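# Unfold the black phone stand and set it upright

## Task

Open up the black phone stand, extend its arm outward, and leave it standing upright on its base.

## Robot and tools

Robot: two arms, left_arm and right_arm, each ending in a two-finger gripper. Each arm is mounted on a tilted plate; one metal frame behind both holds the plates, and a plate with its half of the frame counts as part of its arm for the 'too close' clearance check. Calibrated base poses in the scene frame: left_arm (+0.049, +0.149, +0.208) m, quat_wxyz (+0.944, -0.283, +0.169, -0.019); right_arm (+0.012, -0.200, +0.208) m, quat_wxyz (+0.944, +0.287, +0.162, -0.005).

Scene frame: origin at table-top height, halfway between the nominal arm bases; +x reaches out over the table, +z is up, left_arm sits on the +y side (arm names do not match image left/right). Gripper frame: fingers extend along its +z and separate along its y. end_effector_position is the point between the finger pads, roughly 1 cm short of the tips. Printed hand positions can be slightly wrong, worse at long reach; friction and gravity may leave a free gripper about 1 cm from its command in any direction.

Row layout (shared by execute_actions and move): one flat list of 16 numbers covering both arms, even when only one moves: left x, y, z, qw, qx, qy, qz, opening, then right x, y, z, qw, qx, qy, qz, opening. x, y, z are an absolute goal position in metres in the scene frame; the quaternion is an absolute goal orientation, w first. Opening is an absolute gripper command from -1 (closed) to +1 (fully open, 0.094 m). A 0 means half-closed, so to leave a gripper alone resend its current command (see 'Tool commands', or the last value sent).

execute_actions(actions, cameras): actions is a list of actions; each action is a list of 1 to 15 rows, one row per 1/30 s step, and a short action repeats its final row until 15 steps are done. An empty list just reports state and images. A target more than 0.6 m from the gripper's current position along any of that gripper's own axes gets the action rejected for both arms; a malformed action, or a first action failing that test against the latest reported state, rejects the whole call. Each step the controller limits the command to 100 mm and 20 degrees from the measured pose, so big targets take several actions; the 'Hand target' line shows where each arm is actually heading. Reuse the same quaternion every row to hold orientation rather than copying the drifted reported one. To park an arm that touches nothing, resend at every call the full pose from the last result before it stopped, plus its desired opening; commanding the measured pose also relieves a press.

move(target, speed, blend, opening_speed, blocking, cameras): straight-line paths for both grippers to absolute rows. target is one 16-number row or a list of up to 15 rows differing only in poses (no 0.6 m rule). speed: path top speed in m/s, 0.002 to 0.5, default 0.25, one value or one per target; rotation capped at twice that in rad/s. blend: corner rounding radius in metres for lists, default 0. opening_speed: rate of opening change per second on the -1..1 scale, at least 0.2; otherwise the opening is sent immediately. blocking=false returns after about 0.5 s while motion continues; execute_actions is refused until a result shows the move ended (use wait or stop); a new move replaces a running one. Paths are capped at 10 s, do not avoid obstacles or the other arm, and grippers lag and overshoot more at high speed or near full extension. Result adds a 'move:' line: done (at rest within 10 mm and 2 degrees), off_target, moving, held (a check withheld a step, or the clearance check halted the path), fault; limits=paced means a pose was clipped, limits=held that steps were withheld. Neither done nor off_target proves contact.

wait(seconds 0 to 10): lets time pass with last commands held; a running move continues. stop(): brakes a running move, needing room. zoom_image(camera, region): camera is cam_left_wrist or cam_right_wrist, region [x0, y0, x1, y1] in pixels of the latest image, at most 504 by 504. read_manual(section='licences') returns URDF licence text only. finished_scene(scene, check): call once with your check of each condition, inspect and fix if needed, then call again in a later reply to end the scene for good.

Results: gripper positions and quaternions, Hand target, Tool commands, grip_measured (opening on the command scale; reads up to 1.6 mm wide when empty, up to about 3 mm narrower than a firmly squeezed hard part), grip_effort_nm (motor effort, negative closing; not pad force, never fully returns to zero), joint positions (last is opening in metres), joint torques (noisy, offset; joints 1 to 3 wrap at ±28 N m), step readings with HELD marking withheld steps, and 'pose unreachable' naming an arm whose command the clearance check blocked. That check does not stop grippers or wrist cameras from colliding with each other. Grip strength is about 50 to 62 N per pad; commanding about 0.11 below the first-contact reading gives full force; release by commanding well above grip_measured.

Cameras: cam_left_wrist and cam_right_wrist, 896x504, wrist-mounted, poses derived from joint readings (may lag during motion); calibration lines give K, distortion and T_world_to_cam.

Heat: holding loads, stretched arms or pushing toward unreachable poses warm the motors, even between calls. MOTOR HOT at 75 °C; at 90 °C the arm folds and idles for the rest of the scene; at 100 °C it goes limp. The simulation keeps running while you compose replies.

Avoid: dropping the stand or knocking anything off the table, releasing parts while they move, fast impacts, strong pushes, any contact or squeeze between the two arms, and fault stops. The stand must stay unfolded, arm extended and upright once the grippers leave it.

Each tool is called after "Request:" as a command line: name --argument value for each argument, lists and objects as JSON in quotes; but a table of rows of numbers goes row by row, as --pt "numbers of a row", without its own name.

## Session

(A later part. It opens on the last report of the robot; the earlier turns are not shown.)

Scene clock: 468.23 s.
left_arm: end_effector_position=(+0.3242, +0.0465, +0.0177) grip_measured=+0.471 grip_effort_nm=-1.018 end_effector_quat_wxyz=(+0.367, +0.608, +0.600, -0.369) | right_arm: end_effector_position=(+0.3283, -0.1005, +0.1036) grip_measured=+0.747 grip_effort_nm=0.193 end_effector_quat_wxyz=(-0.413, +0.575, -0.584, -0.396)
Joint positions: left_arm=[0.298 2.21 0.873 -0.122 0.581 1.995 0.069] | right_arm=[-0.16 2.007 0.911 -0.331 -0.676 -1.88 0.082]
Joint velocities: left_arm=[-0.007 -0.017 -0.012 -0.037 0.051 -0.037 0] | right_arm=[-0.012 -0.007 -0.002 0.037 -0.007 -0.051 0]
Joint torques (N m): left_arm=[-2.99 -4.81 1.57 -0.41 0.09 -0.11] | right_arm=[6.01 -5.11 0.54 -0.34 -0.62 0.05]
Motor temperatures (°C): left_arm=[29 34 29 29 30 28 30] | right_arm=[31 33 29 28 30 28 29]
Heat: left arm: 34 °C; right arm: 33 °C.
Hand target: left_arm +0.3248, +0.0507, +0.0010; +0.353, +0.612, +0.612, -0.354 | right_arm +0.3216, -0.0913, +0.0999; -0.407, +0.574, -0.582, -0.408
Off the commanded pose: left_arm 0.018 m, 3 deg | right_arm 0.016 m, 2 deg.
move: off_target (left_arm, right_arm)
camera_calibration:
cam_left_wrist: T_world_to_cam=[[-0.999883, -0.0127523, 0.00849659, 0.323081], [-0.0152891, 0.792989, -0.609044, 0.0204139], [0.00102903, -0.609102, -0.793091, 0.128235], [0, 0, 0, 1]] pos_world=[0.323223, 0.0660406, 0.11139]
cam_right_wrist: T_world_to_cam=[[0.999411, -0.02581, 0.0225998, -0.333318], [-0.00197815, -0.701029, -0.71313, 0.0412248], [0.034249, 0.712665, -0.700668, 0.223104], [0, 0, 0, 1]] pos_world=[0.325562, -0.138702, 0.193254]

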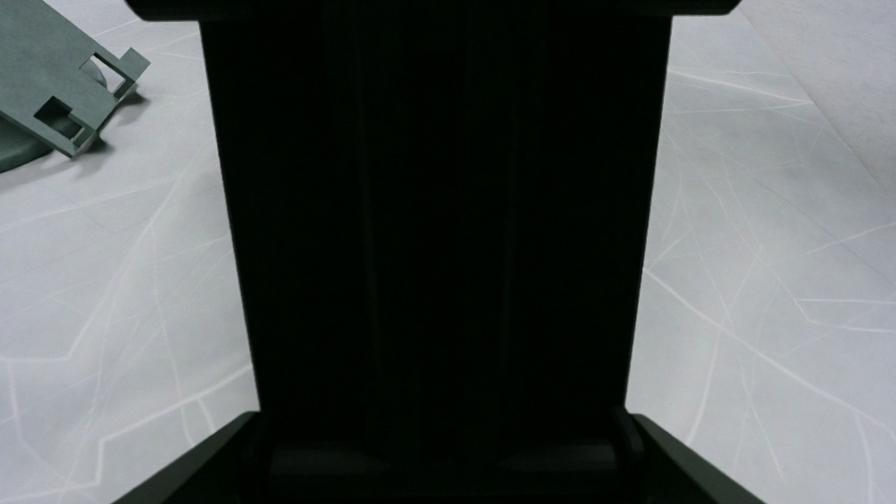

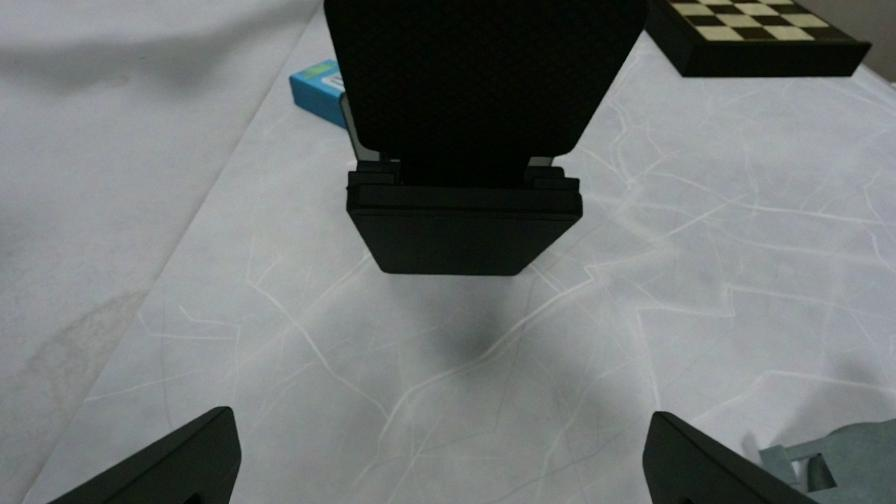

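Request:
move --target '[0.325,0.05,0.0,0.3536,0.6124,0.6124,-0.3536,0.35,0.3185,-0.015,0.088,0.4056,-0.5795,0.5795,0.4056,0.75]' --speed 0.08

Request:
move --target '[0.325,0.05,0.0,0.3536,0.6124,0.6124,-0.3536,0.35,0.3185,-0.015,0.088,0.4056,-0.5795,0.5795,0.4056,0.25]' --opening_speed 0.5

Scene clock: 480.13 s.
left_arm: end_effector_position=(+0.3242, +0.0468, +0.0176) grip_measured=+0.471 grip_effort_nm=-1.018 end_effector_quat_wxyz=(+0.367, +0.607, +0.601, -0.369) | right_arm: end_effector_position=(+0.3306, -0.0259, +0.0893) grip_measured=+0.747 grip_effort_nm=0.188 end_effector_quat_wxyz=(-0.411, +0.580, -0.585, -0.390)
Joint positions: left_arm=[0.299 2.21 0.873 -0.122 0.582 1.995 0.069] | right_arm=[0.025 2.18 0.886 0.01 -0.623 -1.658 0.082]
Joint velocities: left_arm=[0.002 0.002 -0.012 -0.037 0.007 0.095 0] | right_arm=[-0.002 -0.017 0.012 -0.051 -0.022 0.066 0]
Joint torques (N m): left_arm=[-3.12 -4.89 1.48 -0.42 0.09 -0.12] | right_arm=[7.1 -4.53 0.62 0.08 -0.83 0.09]
Motor temperatures (°C): left_arm=[29 34 29 29 30 28 30] | right_arm=[31 33 29 28 30 28 29]
Heat: left arm: 34 °C; right arm: 33 °C.
Hand target: left_arm +0.3248, +0.0508, +0.0010; +0.353, +0.612, +0.612, -0.354 | right_arm +0.3199, -0.0148, +0.0884; -0.406, +0.579, -0.578, -0.407
Off the commanded pose: left_arm 0.018 m, 3 deg | right_arm 0.016 m, 2 deg.
move: off_target (left_arm, right_arm)
camera_calibration:
cam_left_wrist: T_world_to_cam=[[-0.999861, -0.0141828, 0.00876381, 0.323193], [-0.0165853, 0.792633, -0.609473, 0.0205251], [0.00169752, -0.609534, -0.792758, 0.128154], [0, 0, 0, 1]] pos_world=[0.323271, 0.0664291, 0.111272]
cam_right_wrist: T_world_to_cam=[[0.99928, -0.0230658, 0.0301097, -0.333932], [0.00476064, -0.711289, -0.702883, 0.0799456], [0.0376293, 0.702521, -0.710667, 0.159298], [0, 0, 0, 1]] pos_world=[0.327317, -0.0627482, 0.179455]

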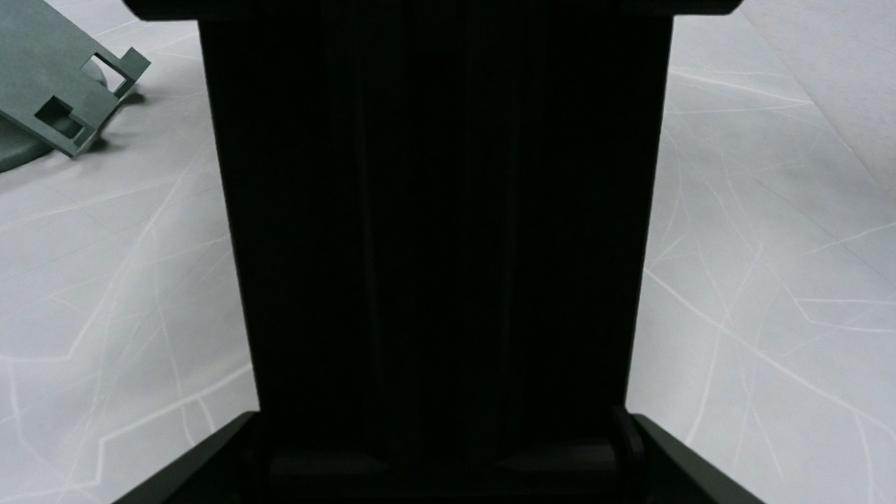

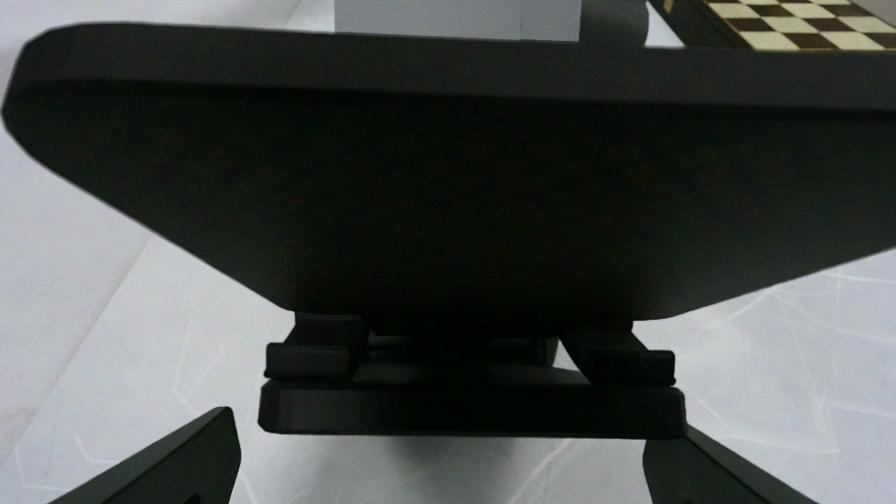

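Scene clock: 481.33 s.
left_arm: end_effector_position=(+0.3241, +0.0467, +0.0175) grip_measured=+0.471 grip_effort_nm=-1.013 end_effector_quat_wxyz=(+0.368, +0.609, +0.599, -0.368) | right_arm: end_effector_position=(+0.3345, -0.0261, +0.0890) grip_measured=+0.455 grip_effort_nm=-0.984 end_effector_quat_wxyz=(-0.416, +0.581, -0.585, -0.383)
Joint positions: left_arm=[0.299 2.211 0.873 -0.122 0.582 2.001 0.069] | right_arm=[0.025 2.18 0.886 0.028 -0.623 -1.658 0.068]
Joint velocities: left_arm=[0.012 -0.002 -0.007 0.022 -0.051 0.007 0] | right_arm=[-0.002 -0.012 -0.012 0.007 -0.051 0.007 0]
Joint torques (N m): left_arm=[-3.04 -4.89 1.54 -0.42 0.07 -0.19] | right_arm=[7.23 -4.82 -0.13 -0.05 -0.77 0.03]
Motor temperatures (°C): left_arm=[29 34 29 29 30 28 30] | right_arm=[31 33 29 28 30 28 29]
Heat: left arm: 34 °C; right arm: 33 °C.
Hand target: left_arm +0.3248, +0.0507, +0.0010; +0.353, +0.612, +0.612, -0.354 | right_arm +0.3186, -0.0155, +0.0882; -0.405, +0.579, -0.579, -0.405
Off the commanded pose: left_arm 0.018 m, 3 deg | right_arm 0.020 m, 3 deg.
move: off_target (left_arm, right_arm)
camera_calibration:
cam_left_wrist: T_world_to_cam=[[-0.99993, -0.0112215, 0.00366303, 0.323012], [-0.0111279, 0.792571, -0.609678, 0.0187823], [0.0039383, -0.609676, -0.792641, 0.127254], [0, 0, 0, 1]] pos_world=[0.322697, 0.0663225, 0.111135]
cam_right_wrist: T_world_to_cam=[[0.998446, -0.0333041, 0.0446749, -0.33914], [0.0076406, -0.71234, -0.701793, 0.078526], [0.0551963, 0.701044, -0.710978, 0.153268], [0, 0, 0, 1]] pos_world=[0.329553, -0.0628053, 0.17923]

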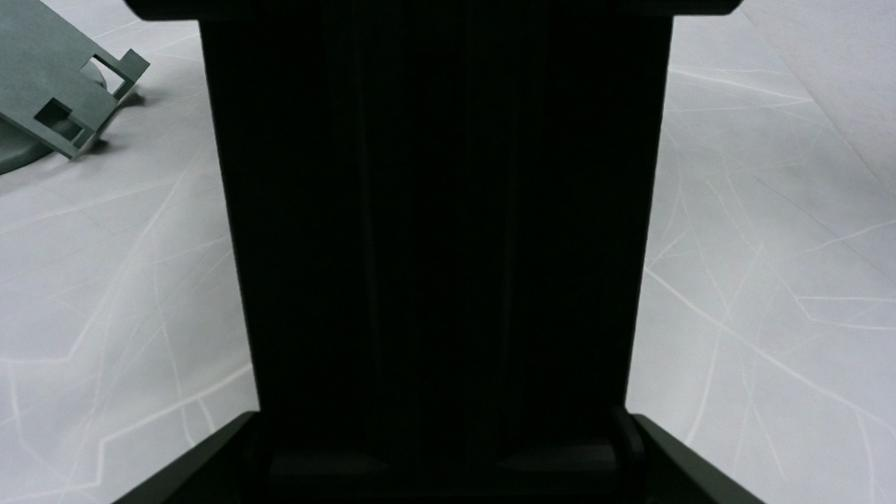

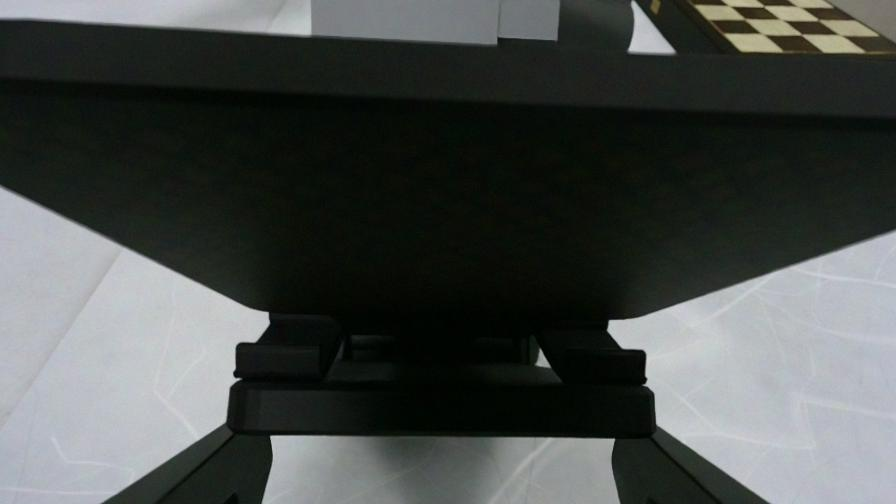

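Request:
move --target '[0.325,0.05,0.0,0.3536,0.6124,0.6124,-0.3536,0.8,0.3185,-0.015,0.088,0.4056,-0.5795,0.5795,0.4056,0.25]' --opening_speed 0.6

Request:
move --pt "0.327 0.12 0.055 0.3536 0.6124 0.6124 -0.3536 0.8 0.3185 -0.015 0.088 0.4056 -0.5795 0.5795 0.4056 0.25" --pt "0.327 0.12 0.15 0.4545 0.5417 0.5417 -0.4545 0.8 0.3185 -0.015 0.088 0.4056 -0.5795 0.5795 0.4056 0.25" --speed 0.12

Scene clock: 490.97 s.
left_arm: end_effector_position=(+0.3250, +0.0488, +0.0128) grip_measured=+0.799 grip_effort_nm=0.085 end_effector_quat_wxyz=(+0.362, +0.613, +0.603, -0.361) | right_arm: end_effector_position=(+0.3340, -0.0260, +0.0889) grip_measured=+0.455 grip_effort_nm=-0.984 end_effector_quat_wxyz=(-0.417, +0.581, -0.585, -0.383)
Joint positions: left_arm=[0.301 2.215 0.877 -0.112 0.564 1.997 0.085] | right_arm=[0.025 2.18 0.883 0.032 -0.623 -1.658 0.068]
Joint velocities: left_arm=[0.002 0.012 0.007 -0.037 0.037 -0.022 0] | right_arm=[-0.002 0.017 0.012 0.051 -0.037 0.007 0]
Joint torques (N m): left_arm=[-3.38 -5.08 1.32 -0.5 0.25 -0.14] | right_arm=[6.94 -4.98 0.02 -0.07 -0.79 0.04]
Motor temperatures (°C): left_arm=[29 34 29 28 30 28 30] | right_arm=[32 33 29 28 30 28 30]
Heat: left arm: 34 °C; right arm: 33 °C.
Hand target: left_arm +0.3249, +0.0505, +0.0006; +0.353, +0.612, +0.612, -0.354 | right_arm +0.3186, -0.0154, +0.0882; -0.405, +0.579, -0.580, -0.406
Off the commanded pose: left_arm 0.013 m, 2 deg | right_arm 0.019 m, 3 deg.
move: off_target (left_arm, right_arm)
camera_calibration:
cam_left_wrist: T_world_to_cam=[[-0.999925, -0.0117316, 0.00353368, 0.324005], [-0.0115415, 0.805091, -0.593039, 0.0136198], [0.00411238, -0.593035, -0.805166, 0.124094], [0, 0, 0, 1]] pos_world=[0.323628, 0.0664278, 0.106848]
cam_right_wrist: T_world_to_cam=[[0.998404, -0.0337186, 0.0453115, -0.338598], [0.00778895, -0.712385, -0.701746, 0.0784898], [0.0559411, 0.700979, -0.710985, 0.152886], [0, 0, 0, 1]] pos_world=[0.328893, -0.0626722, 0.179122]

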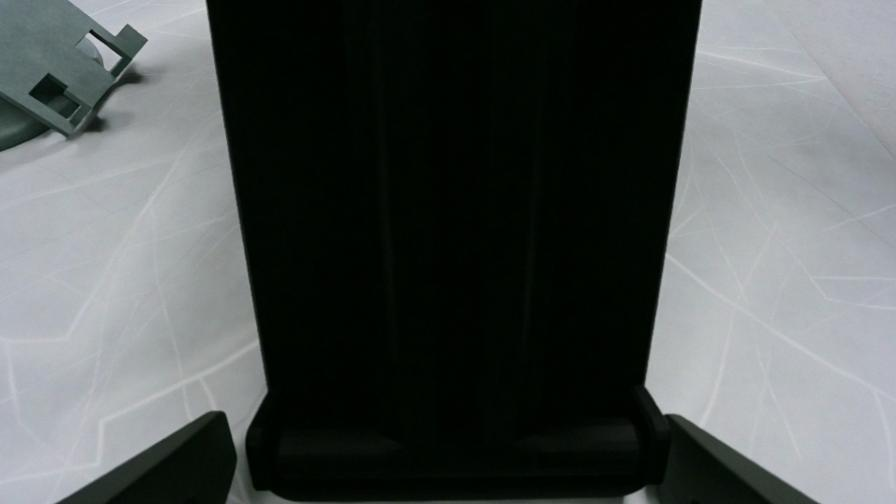

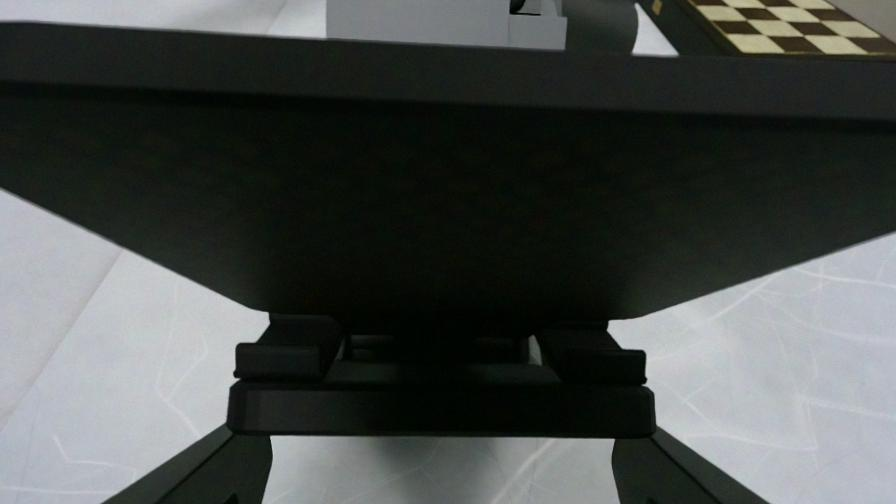

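Scene clock: 493.87 s.
left_arm: end_effector_position=(+0.3240, +0.1178, +0.1425) grip_measured=+0.799 grip_effort_nm=0.081 end_effector_quat_wxyz=(+0.408, +0.533, +0.598, -0.439) | right_arm: end_effector_position=(+0.3340, -0.0260, +0.0889) grip_measured=+0.455 grip_effort_nm=-0.984 end_effector_quat_wxyz=(-0.417, +0.581, -0.585, -0.383)
Joint positions: left_arm=[0.421 1.772 0.868 -0.743 0.764 2.101 0.085] | right_arm=[0.025 2.18 0.883 0.032 -0.623 -1.658 0.068]
Joint velocities: left_arm=[-0.007 -0.002 -0.022 -0.051 -0.022 0.007 0] | right_arm=[-0.022 -0.002 0.007 -0.051 0.037 0.051 0]
Joint torques (N m): left_arm=[-2.84 -9.36 1.89 -1.39 0.7 0.05] | right_arm=[7.24 -4.94 0.13 0.02 -0.75 0.1]
Motor temperatures (°C): left_arm=[29 35 29 29 30 28 30] | right_arm=[32 33 29 28 30 28 30]
Heat: left arm: 35 °C; right arm: 33 °C.
Hand target: left_arm +0.3261, +0.1193, +0.1501; +0.420, +0.529, +0.596, -0.435 | right_arm +0.3186, -0.0154, +0.0882; -0.405, +0.579, -0.580, -0.405
Off the commanded pose: left_arm 0.008 m, 9 deg | right_arm 0.019 m, 3 deg.
joint sent to its limit (left arm) — joint 6 (wrist roll), upper limit. The joint targets are off in orientation, not in position.
move: off_target (left_arm, right_arm)
camera_calibration:
cam_left_wrist: T_world_to_cam=[[-0.992075, -0.0681524, 0.105562, 0.312907], [-0.124215, 0.658556, -0.742209, 0.110019], [-0.0189348, -0.749439, -0.661802, 0.274935], [0, 0, 0, 1]] pos_world=[0.329299, 0.154918, 0.230578]
cam_right_wrist: T_world_to_cam=[[0.998404, -0.0337186, 0.0453115, -0.338598], [0.00778895, -0.712385, -0.701746, 0.0784898], [0.0559411, 0.700979, -0.710985, 0.152886], [0, 0, 0, 1]] pos_world=[0.328893, -0.0626722, 0.179122]

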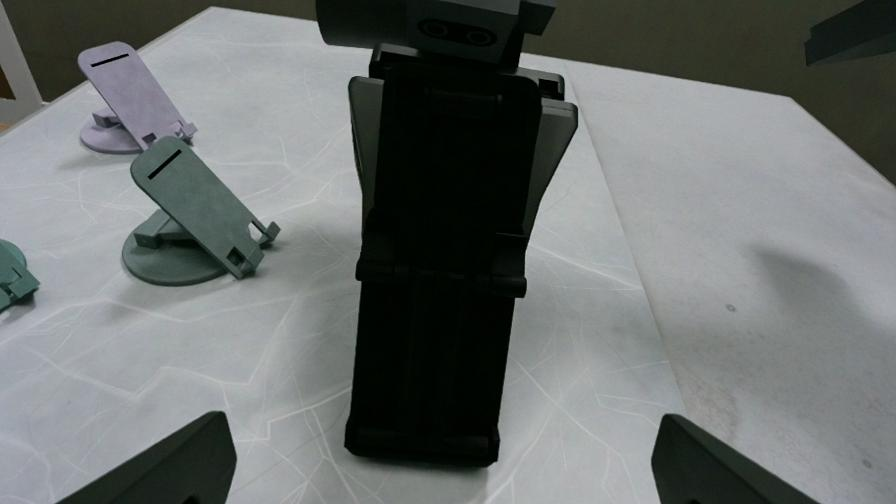

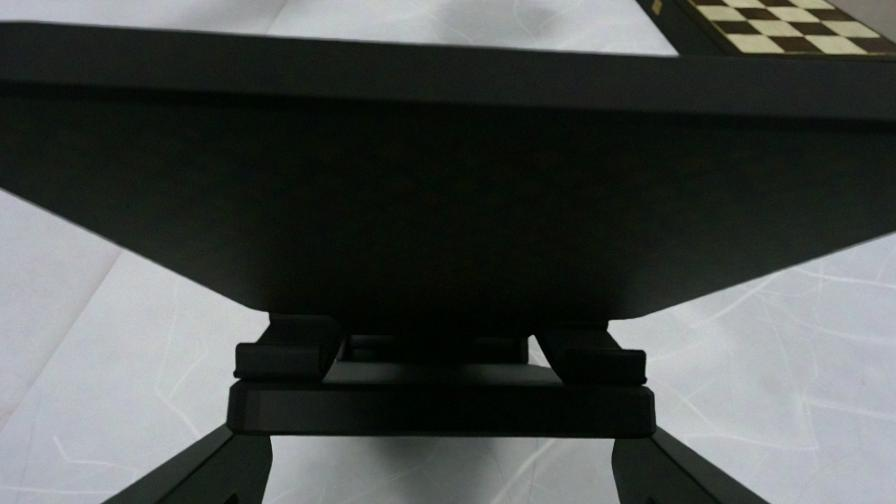

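Request:
zoom_image --camera "cam_left_wrist" --region '[300, 30, 640, 500]'

Scaled by 1.072.

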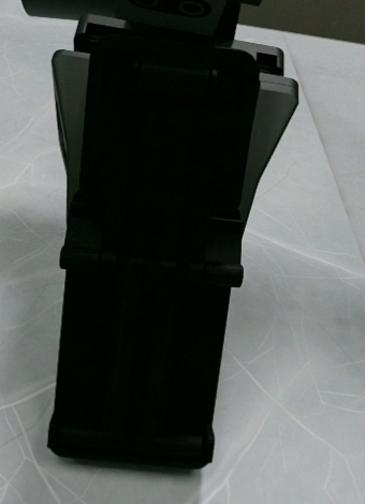

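Request:
move --target '[0.328,0.04,0.148,0.4545,0.5417,0.5417,-0.4545,0.8,0.3185,-0.015,0.088,0.4056,-0.5795,0.5795,0.4056,0.25]' --speed 0.1

Scene clock: 498.57 s.
left_arm: end_effector_position=(+0.3344, +0.0485, +0.1452) grip_measured=+0.799 grip_effort_nm=0.081 end_effector_quat_wxyz=(+0.455, +0.547, +0.551, -0.436) | right_arm: end_effector_position=(+0.3340, -0.0260, +0.0889) grip_measured=+0.455 grip_effort_nm=-0.979 end_effector_quat_wxyz=(-0.417, +0.581, -0.585, -0.383)
Joint positions: left_arm=[0.219 1.87 0.782 -0.402 0.835 1.958 0.085] | right_arm=[0.025 2.18 0.883 0.032 -0.623 -1.658 0.068]
Joint velocities: left_arm=[-0.032 0.012 0.002 0.051 -0.066 -0.022 0] | right_arm=[-0.002 -0.007 -0.017 -0.051 -0.037 -0.081 -0.001]
Joint torques (N m): left_arm=[-5.52 -5.22 1.61 -0.71 0.82 -0.11] | right_arm=[6.93 -4.88 0.12 -0.06 -0.76 0.09]
Motor temperatures (°C): left_arm=[29 36 29 29 30 28 30] | right_arm=[32 33 29 28 30 28 30]
Heat: left arm: 36 °C; right arm: 33 °C.
Hand target: left_arm +0.3285, +0.0395, +0.1484; +0.457, +0.540, +0.542, -0.453 | right_arm +0.3186, -0.0154, +0.0882; -0.405, +0.579, -0.580, -0.405
Off the commanded pose: left_arm 0.011 m, 2 deg | right_arm 0.019 m, 3 deg.
move: off_target (left_arm, right_arm)
camera_calibration:
cam_left_wrist: T_world_to_cam=[[-0.999229, -0.0392636, 0.000119784, 0.334504], [-0.0237184, 0.601178, -0.798763, 0.13628], [0.0312903, -0.79815, -0.601646, 0.201768], [0, 0, 0, 1]] pos_world=[0.331165, 0.0922463, 0.230208]
cam_right_wrist: T_world_to_cam=[[0.998404, -0.0337186, 0.0453115, -0.338598], [0.00778895, -0.712385, -0.701746, 0.0784898], [0.0559411, 0.700979, -0.710985, 0.152886], [0, 0, 0, 1]] pos_world=[0.328893, -0.0626722, 0.179122]

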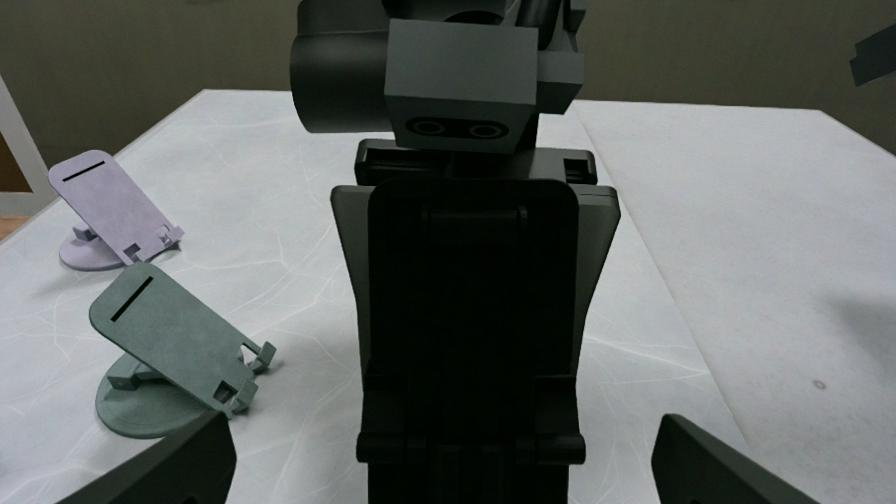

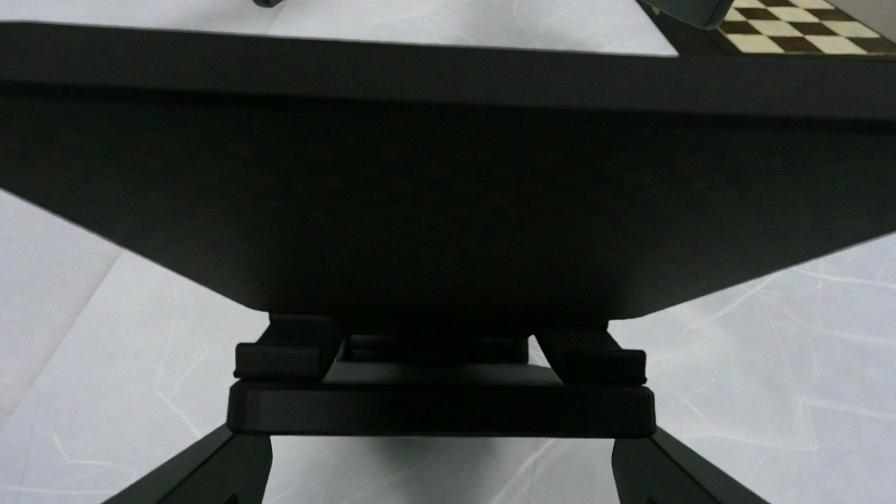

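Request:
move --target '[0.321,-0.022,0.148,0.4545,0.5417,0.5417,-0.4545,0.8,0.3185,-0.015,0.088,0.4056,-0.5795,0.5795,0.4056,0.25]' --speed 0.08

Scene clock: 502.77 s.
left_arm: end_effector_position=(+0.3317, -0.0143, +0.1480) grip_measured=+0.799 grip_effort_nm=0.081 end_effector_quat_wxyz=(+0.464, +0.540, +0.548, -0.439) | right_arm: end_effector_position=(+0.3340, -0.0260, +0.0889) grip_measured=+0.455 grip_effort_nm=-0.989 end_effector_quat_wxyz=(-0.417, +0.581, -0.585, -0.383)
Joint positions: left_arm=[0.027 1.964 0.676 0.014 0.822 1.671 0.085] | right_arm=[0.025 2.18 0.883 0.032 -0.623 -1.658 0.068]
Joint velocities: left_arm=[0.007 0.017 0.002 0.066 0.007 0.037 0] | right_arm=[-0.007 0.002 0.012 0.051 -0.037 -0.022 0]
Joint torques (N m): left_arm=[-6.26 -4.81 1.31 -0.22 0.68 -0.11] | right_arm=[7.13 -4.82 -0.09 0 -0.8 0.04]
Motor temperatures (°C): left_arm=[29 35 29 29 30 28 30] | right_arm=[32 33 28 28 30 28 31]
Heat: left arm: 35 °C; right arm: 33 °C.
Hand target: left_arm +0.3218, -0.0222, +0.1488; +0.457, +0.540, +0.542, -0.453 | right_arm +0.3186, -0.0154, +0.0882; -0.405, +0.579, -0.580, -0.405
Off the commanded pose: left_arm 0.013 m, 2 deg | right_arm 0.019 m, 3 deg.
move: off_target (left_arm, right_arm)
camera_calibration:
cam_left_wrist: T_world_to_cam=[[-0.998702, -0.0509043, -0.00183791, 0.329346], [-0.0282751, 0.584024, -0.811244, 0.179367], [0.0423692, -0.810139, -0.584705, 0.147106], [0, 0, 0, 1]] pos_world=[0.327757, 0.0311867, 0.23213]
cam_right_wrist: T_world_to_cam=[[0.998404, -0.0337186, 0.0453115, -0.338598], [0.00778895, -0.712385, -0.701746, 0.0784898], [0.0559411, 0.700979, -0.710985, 0.152886], [0, 0, 0, 1]] pos_world=[0.328893, -0.0626722, 0.179122]

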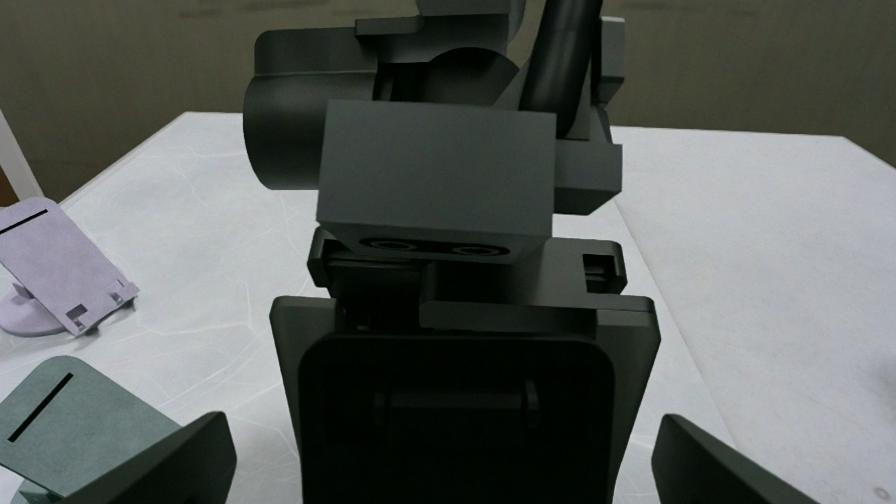

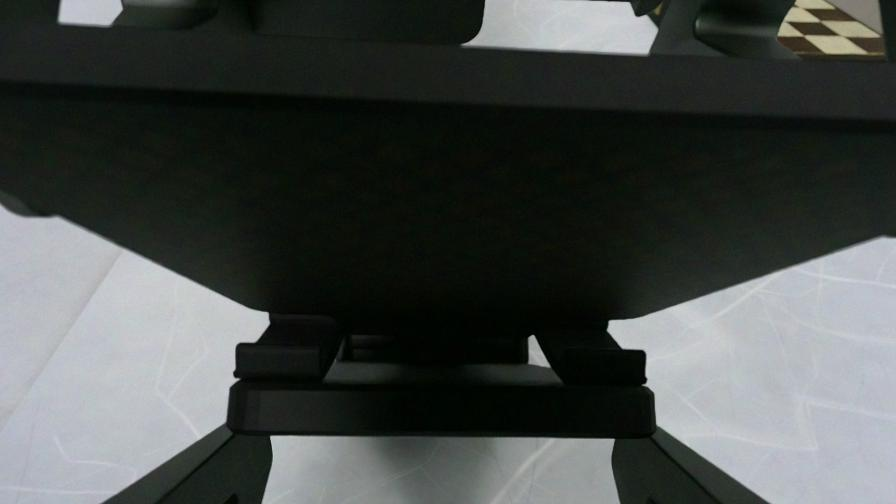

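Request:
move --target '[0.321,-0.022,0.148,0.4545,0.5417,0.5417,-0.4545,0.2,0.3185,-0.015,0.088,0.4056,-0.5795,0.5795,0.4056,0.25]' --opening_speed 0.5

Scene clock: 505.73 s.
left_arm: end_effector_position=(+0.3308, -0.0143, +0.1478) grip_measured=+0.201 grip_effort_nm=-0.051 end_effector_quat_wxyz=(+0.462, +0.540, +0.549, -0.440) | right_arm: end_effector_position=(+0.3339, -0.0261, +0.0886) grip_measured=+0.455 grip_effort_nm=-0.984 end_effector_quat_wxyz=(-0.416, +0.580, -0.586, -0.383)
Joint positions: left_arm=[0.027 1.964 0.676 0.01 0.82 1.671 0.056] | right_arm=[0.025 2.18 0.883 0.032 -0.621 -1.656 0.068]
Joint velocities: left_arm=[0.002 0.012 0.007 -0.007 -0.007 -0.037 0.001] | right_arm=[0.007 0.017 0.007 0.037 0.037 -0.037 -0.002]
Joint torques (N m): left_arm=[-6.06 -4.77 1.58 -0.3 0.67 0.01] | right_arm=[6.98 -5.09 0.01 -0.06 -0.79 0.03]
Motor temperatures (°C): left_arm=[29 35 29 29 30 28 29] | right_arm=[32 33 28 28 30 28 31]
Heat: left arm: 35 °C; right arm: 33 °C.
Hand target: left_arm +0.3208, -0.0217, +0.1481; +0.455, +0.542, +0.541, -0.455 | right_arm +0.3186, -0.0154, +0.0881; -0.405, +0.579, -0.580, -0.405
Off the commanded pose: left_arm 0.012 m, 2 deg | right_arm 0.019 m, 3 deg.
move: off_target (left_arm, right_arm)
camera_calibration:
cam_left_wrist: T_world_to_cam=[[-0.998824, -0.0484209, 0.00240838, 0.327897], [-0.030314, 0.585004, -0.810464, 0.179754], [0.0378345, -0.809584, -0.585784, 0.148704], [0, 0, 0, 1]] pos_world=[0.327334, 0.0311086, 0.232002]
cam_right_wrist: T_world_to_cam=[[0.998457, -0.0340981, 0.0438331, -0.338462], [0.00637763, -0.713675, -0.700448, 0.0785038], [0.0551666, 0.699646, -0.712357, 0.153093], [0, 0, 0, 1]] pos_world=[0.328993, -0.0626256, 0.17888]

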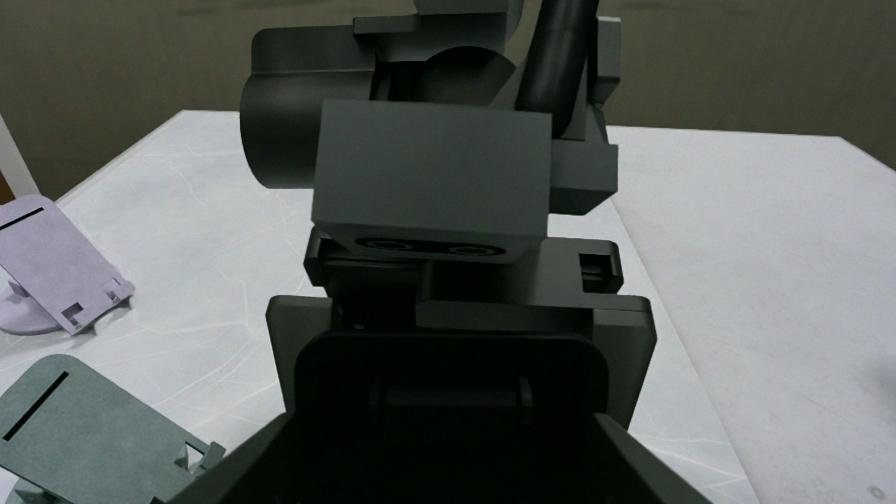

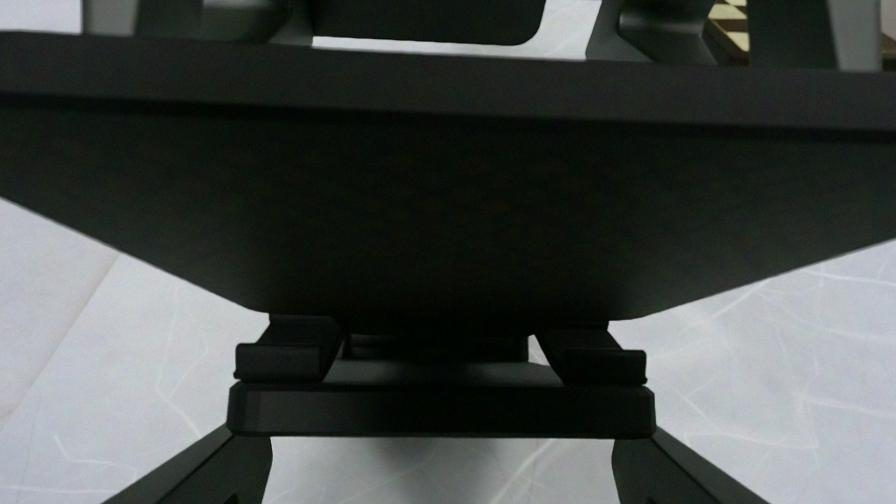

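Request:
move --target '[0.321,-0.022,0.148,0.4545,0.5417,0.5417,-0.4545,0.7,0.3185,-0.015,0.088,0.4056,-0.5795,0.5795,0.4056,0.25]'

Request:
move --target '[0.321,-0.038,0.148,0.4545,0.5417,0.5417,-0.4545,0.7,0.3185,-0.015,0.088,0.4056,-0.5795,0.5795,0.4056,0.25]' --speed 0.06

Request:
move --target '[0.321,-0.038,0.148,0.4545,0.5417,0.5417,-0.4545,0.2,0.3185,-0.015,0.088,0.4056,-0.5795,0.5795,0.4056,0.25]' --opening_speed 0.5

Scene clock: 510.67 s.
left_arm: end_effector_position=(+0.3308, -0.0143, +0.1478) grip_measured=+0.699 grip_effort_nm=0.081 end_effector_quat_wxyz=(+0.462, +0.540, +0.549, -0.440) | right_arm: end_effector_position=(+0.3339, -0.0261, +0.0886) grip_measured=+0.455 grip_effort_nm=-0.984 end_effector_quat_wxyz=(-0.416, +0.580, -0.586, -0.383)
Joint positions: left_arm=[0.027 1.964 0.676 0.01 0.82 1.671 0.08] | right_arm=[0.025 2.18 0.883 0.032 -0.621 -1.656 0.068]
Joint velocities: left_arm=[0.002 -0.002 0.002 -0.022 -0.007 -0.007 0] | right_arm=[0.012 -0.007 0.012 0.051 -0.007 -0.051 0.001]
Joint torques (N m): left_arm=[-6.05 -4.72 1.66 -0.3 0.63 0.02] | right_arm=[6.87 -4.92 0.18 0 -0.8 0.08]
Motor temperatures (°C): left_arm=[29 35 29 29 30 28 29] | right_arm=[32 33 28 28 30 28 31]
Heat: left arm: 35 °C; right arm: 33 °C.
Hand target: left_arm +0.3208, -0.0217, +0.1480; +0.455, +0.542, +0.542, -0.454 | right_arm +0.3186, -0.0154, +0.0882; -0.405, +0.579, -0.580, -0.405
Off the commanded pose: left_arm 0.012 m, 2 deg | right_arm 0.019 m, 3 deg.
move: off_target (left_arm, right_arm)
camera_calibration:
cam_left_wrist: T_world_to_cam=[[-0.998826, -0.0483903, 0.00240827, 0.327892], [-0.0303103, 0.585312, -0.810241, 0.179662], [0.0377982, -0.809363, -0.586092, 0.148736], [0, 0, 0, 1]] pos_world=[0.327331, 0.0310892, 0.231953]
cam_right_wrist: T_world_to_cam=[[0.998457, -0.0340981, 0.0438331, -0.338462], [0.00637763, -0.713675, -0.700448, 0.0785038], [0.0551666, 0.699646, -0.712357, 0.153093], [0, 0, 0, 1]] pos_world=[0.328993, -0.0626256, 0.17888]

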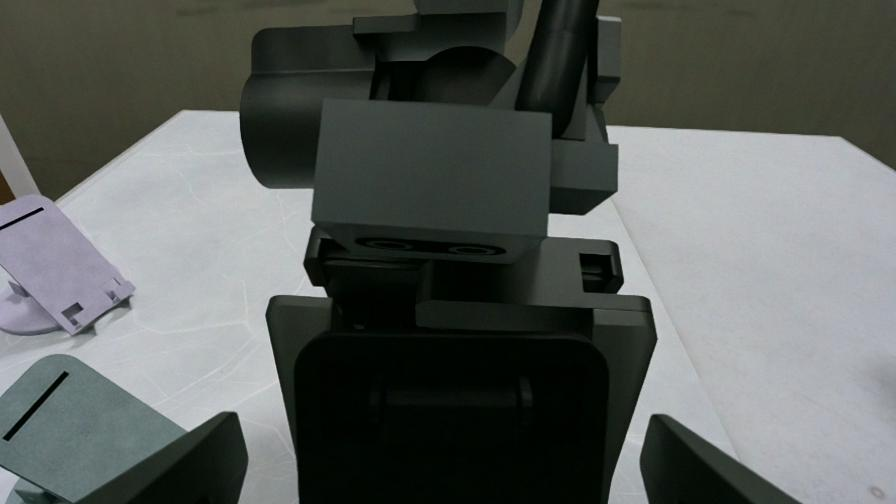

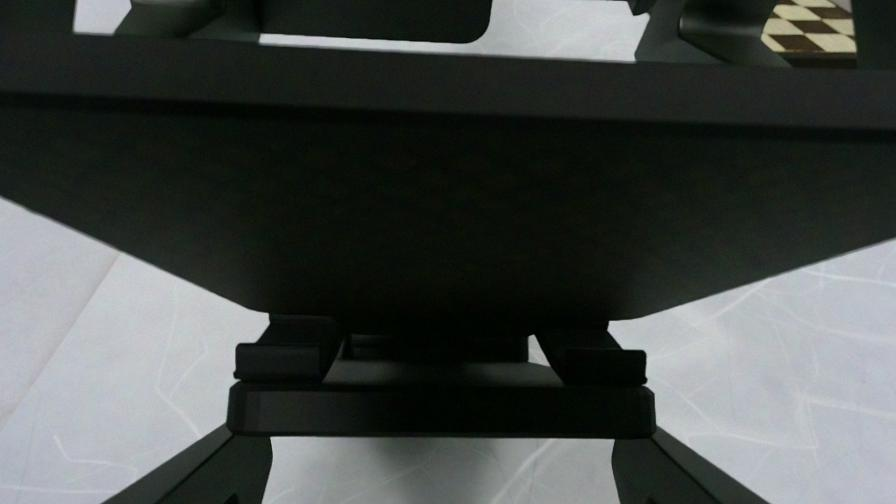

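Scene clock: 511.80 s.
left_arm: end_effector_position=(+0.3316, -0.0294, +0.1474) grip_measured=+0.699 grip_effort_nm=0.081 end_effector_quat_wxyz=(+0.463, +0.540, +0.549, -0.439) | right_arm: end_effector_position=(+0.3339, -0.0261, +0.0886) grip_measured=+0.455 grip_effort_nm=-0.984 end_effector_quat_wxyz=(-0.416, +0.580, -0.586, -0.383)
Joint positions: left_arm=[-0.019 2.001 0.669 0.102 0.807 1.608 0.08] | right_arm=[0.025 2.18 0.883 0.032 -0.621 -1.656 0.068]
Joint velocities: left_arm=[0.002 0.017 -0.002 -0.022 0.066 0.022 0.001] | right_arm=[-0.002 0.007 0.002 -0.081 -0.022 0.007 -0.001]
Joint torques (N m): left_arm=[-6.67 -4.66 1.43 -0.11 0.65 -0.1] | right_arm=[7.02 -5.08 0.13 -0.05 -0.79 0.06]
Motor temperatures (°C): left_arm=[29 35 29 29 30 28 29] | right_arm=[32 33 28 28 30 28 31]
Heat: left arm: 35 °C; right arm: 33 °C.
Hand target: left_arm +0.3210, -0.0377, +0.1483; +0.455, +0.541, +0.542, -0.454 | right_arm +0.3186, -0.0154, +0.0882; -0.405, +0.579, -0.580, -0.405
Off the commanded pose: left_arm 0.014 m, 2 deg | right_arm 0.019 m, 3 deg.
move: off_target (left_arm, right_arm)
camera_calibration:
cam_left_wrist: T_world_to_cam=[[-0.99877, -0.0495884, -0.000515883, 0.328354], [-0.0286054, 0.584583, -0.81083, 0.18773], [0.0405093, -0.809817, -0.585282, 0.135281], [0, 0, 0, 1]] pos_world=[0.32784, 0.0160918, 0.231564]
cam_right_wrist: T_world_to_cam=[[0.998457, -0.0340981, 0.0438331, -0.338462], [0.00637763, -0.713675, -0.700448, 0.0785038], [0.0551666, 0.699646, -0.712357, 0.153093], [0, 0, 0, 1]] pos_world=[0.328993, -0.0626256, 0.17888]

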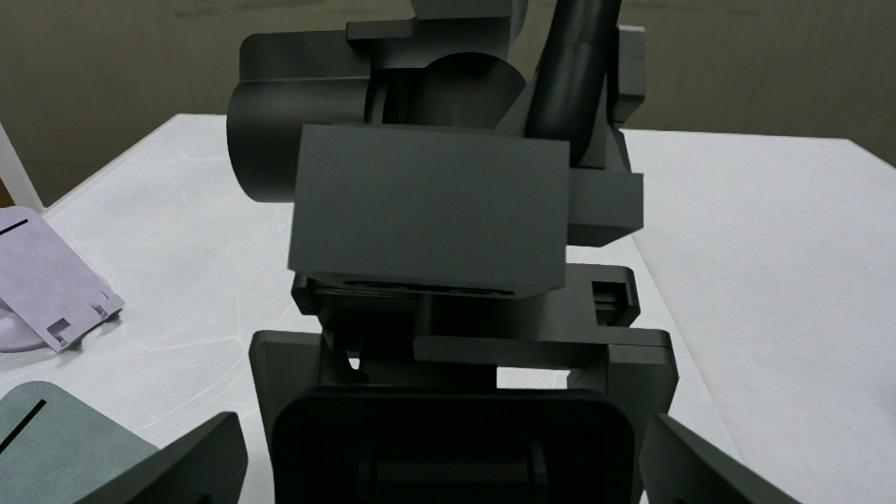

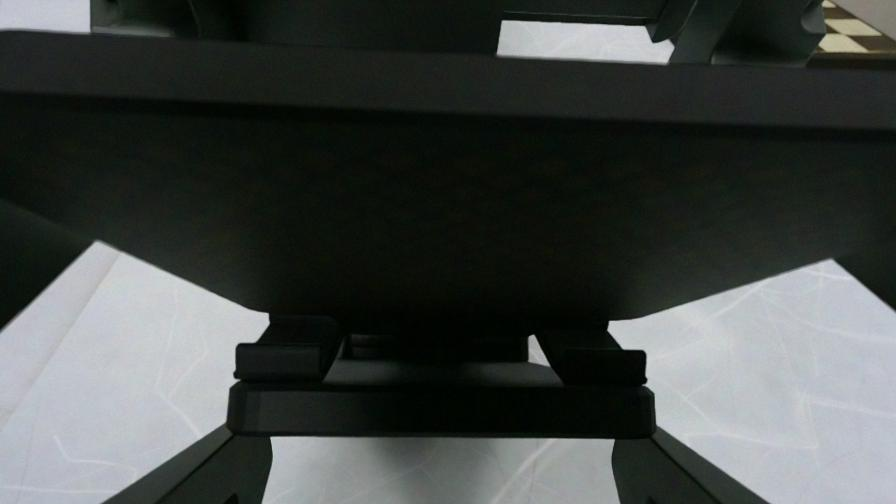

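Scene clock: 513.00 s.
left_arm: end_effector_position=(+0.3310, -0.0294, +0.1473) grip_measured=+0.312 grip_effort_nm=-1.004 end_effector_quat_wxyz=(+0.462, +0.540, +0.549, -0.440) | right_arm: end_effector_position=(+0.3339, -0.0261, +0.0886) grip_measured=+0.455 grip_effort_nm=-0.984 end_effector_quat_wxyz=(-0.415, +0.580, -0.587, -0.383)
Joint positions: left_arm=[-0.019 2.001 0.669 0.099 0.806 1.608 0.062] | right_arm=[0.025 2.18 0.883 0.032 -0.621 -1.654 0.068]
Joint velocities: left_arm=[-0.002 -0.007 0.017 -0.051 -0.022 -0.051 0] | right_arm=[-0.002 0.002 -0.007 -0.037 -0.007 -0.022 0.001]
Joint torques (N m): left_arm=[-6.58 -4.68 1.46 -0.09 0.66 -0.07] | right_arm=[7.21 -4.83 0.18 -0.03 -0.74 0.06]
Motor temperatures (°C): left_arm=[29 35 29 29 30 28 29] | right_arm=[32 33 28 28 30 28 31]
Heat: left arm: 35 °C; right arm: 33 °C.
Hand target: left_arm +0.3208, -0.0376, +0.1480; +0.455, +0.542, +0.542, -0.455 | right_arm +0.3186, -0.0154, +0.0882; -0.405, +0.579, -0.580, -0.405
Off the commanded pose: left_arm 0.013 m, 2 deg | right_arm 0.019 m, 3 deg.
move: off_target (left_arm, right_arm)
camera_calibration:
cam_left_wrist: T_world_to_cam=[[-0.99885, -0.0479097, 0.00203162, 0.327461], [-0.0297148, 0.585147, -0.810382, 0.18793], [0.0376364, -0.80951, -0.585898, 0.136288], [0, 0, 0, 1]] pos_world=[0.32754, 0.0160482, 0.23148]
cam_right_wrist: T_world_to_cam=[[0.998519, -0.0349273, 0.0417007, -0.338315], [0.00429437, -0.713611, -0.700529, 0.0792083], [0.0542256, 0.699671, -0.712405, 0.153412], [0, 0, 0, 1]] pos_world=[0.329155, -0.0626304, 0.178887]

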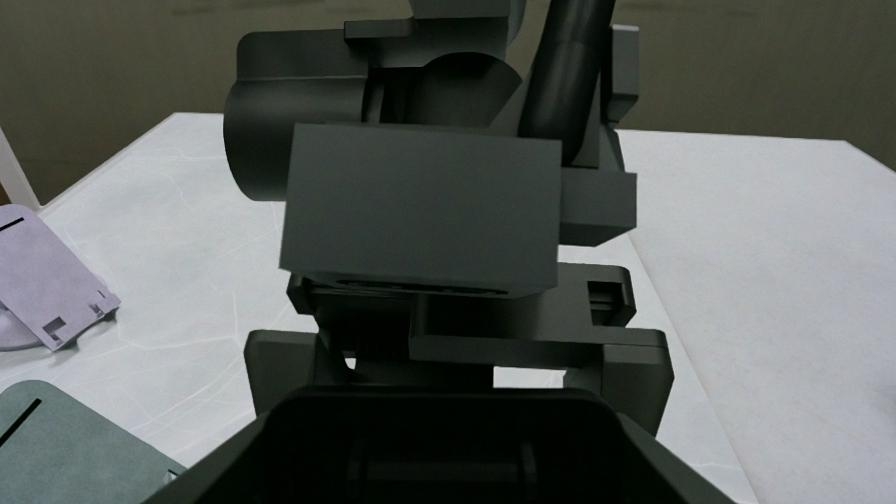

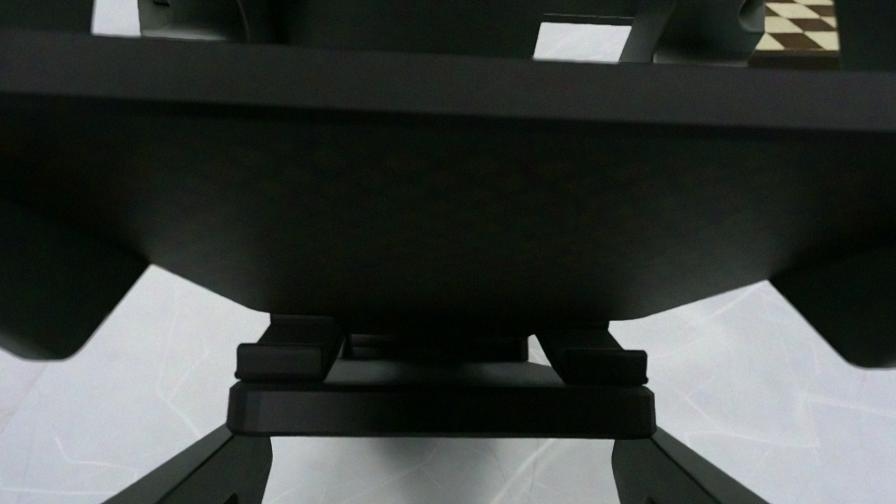

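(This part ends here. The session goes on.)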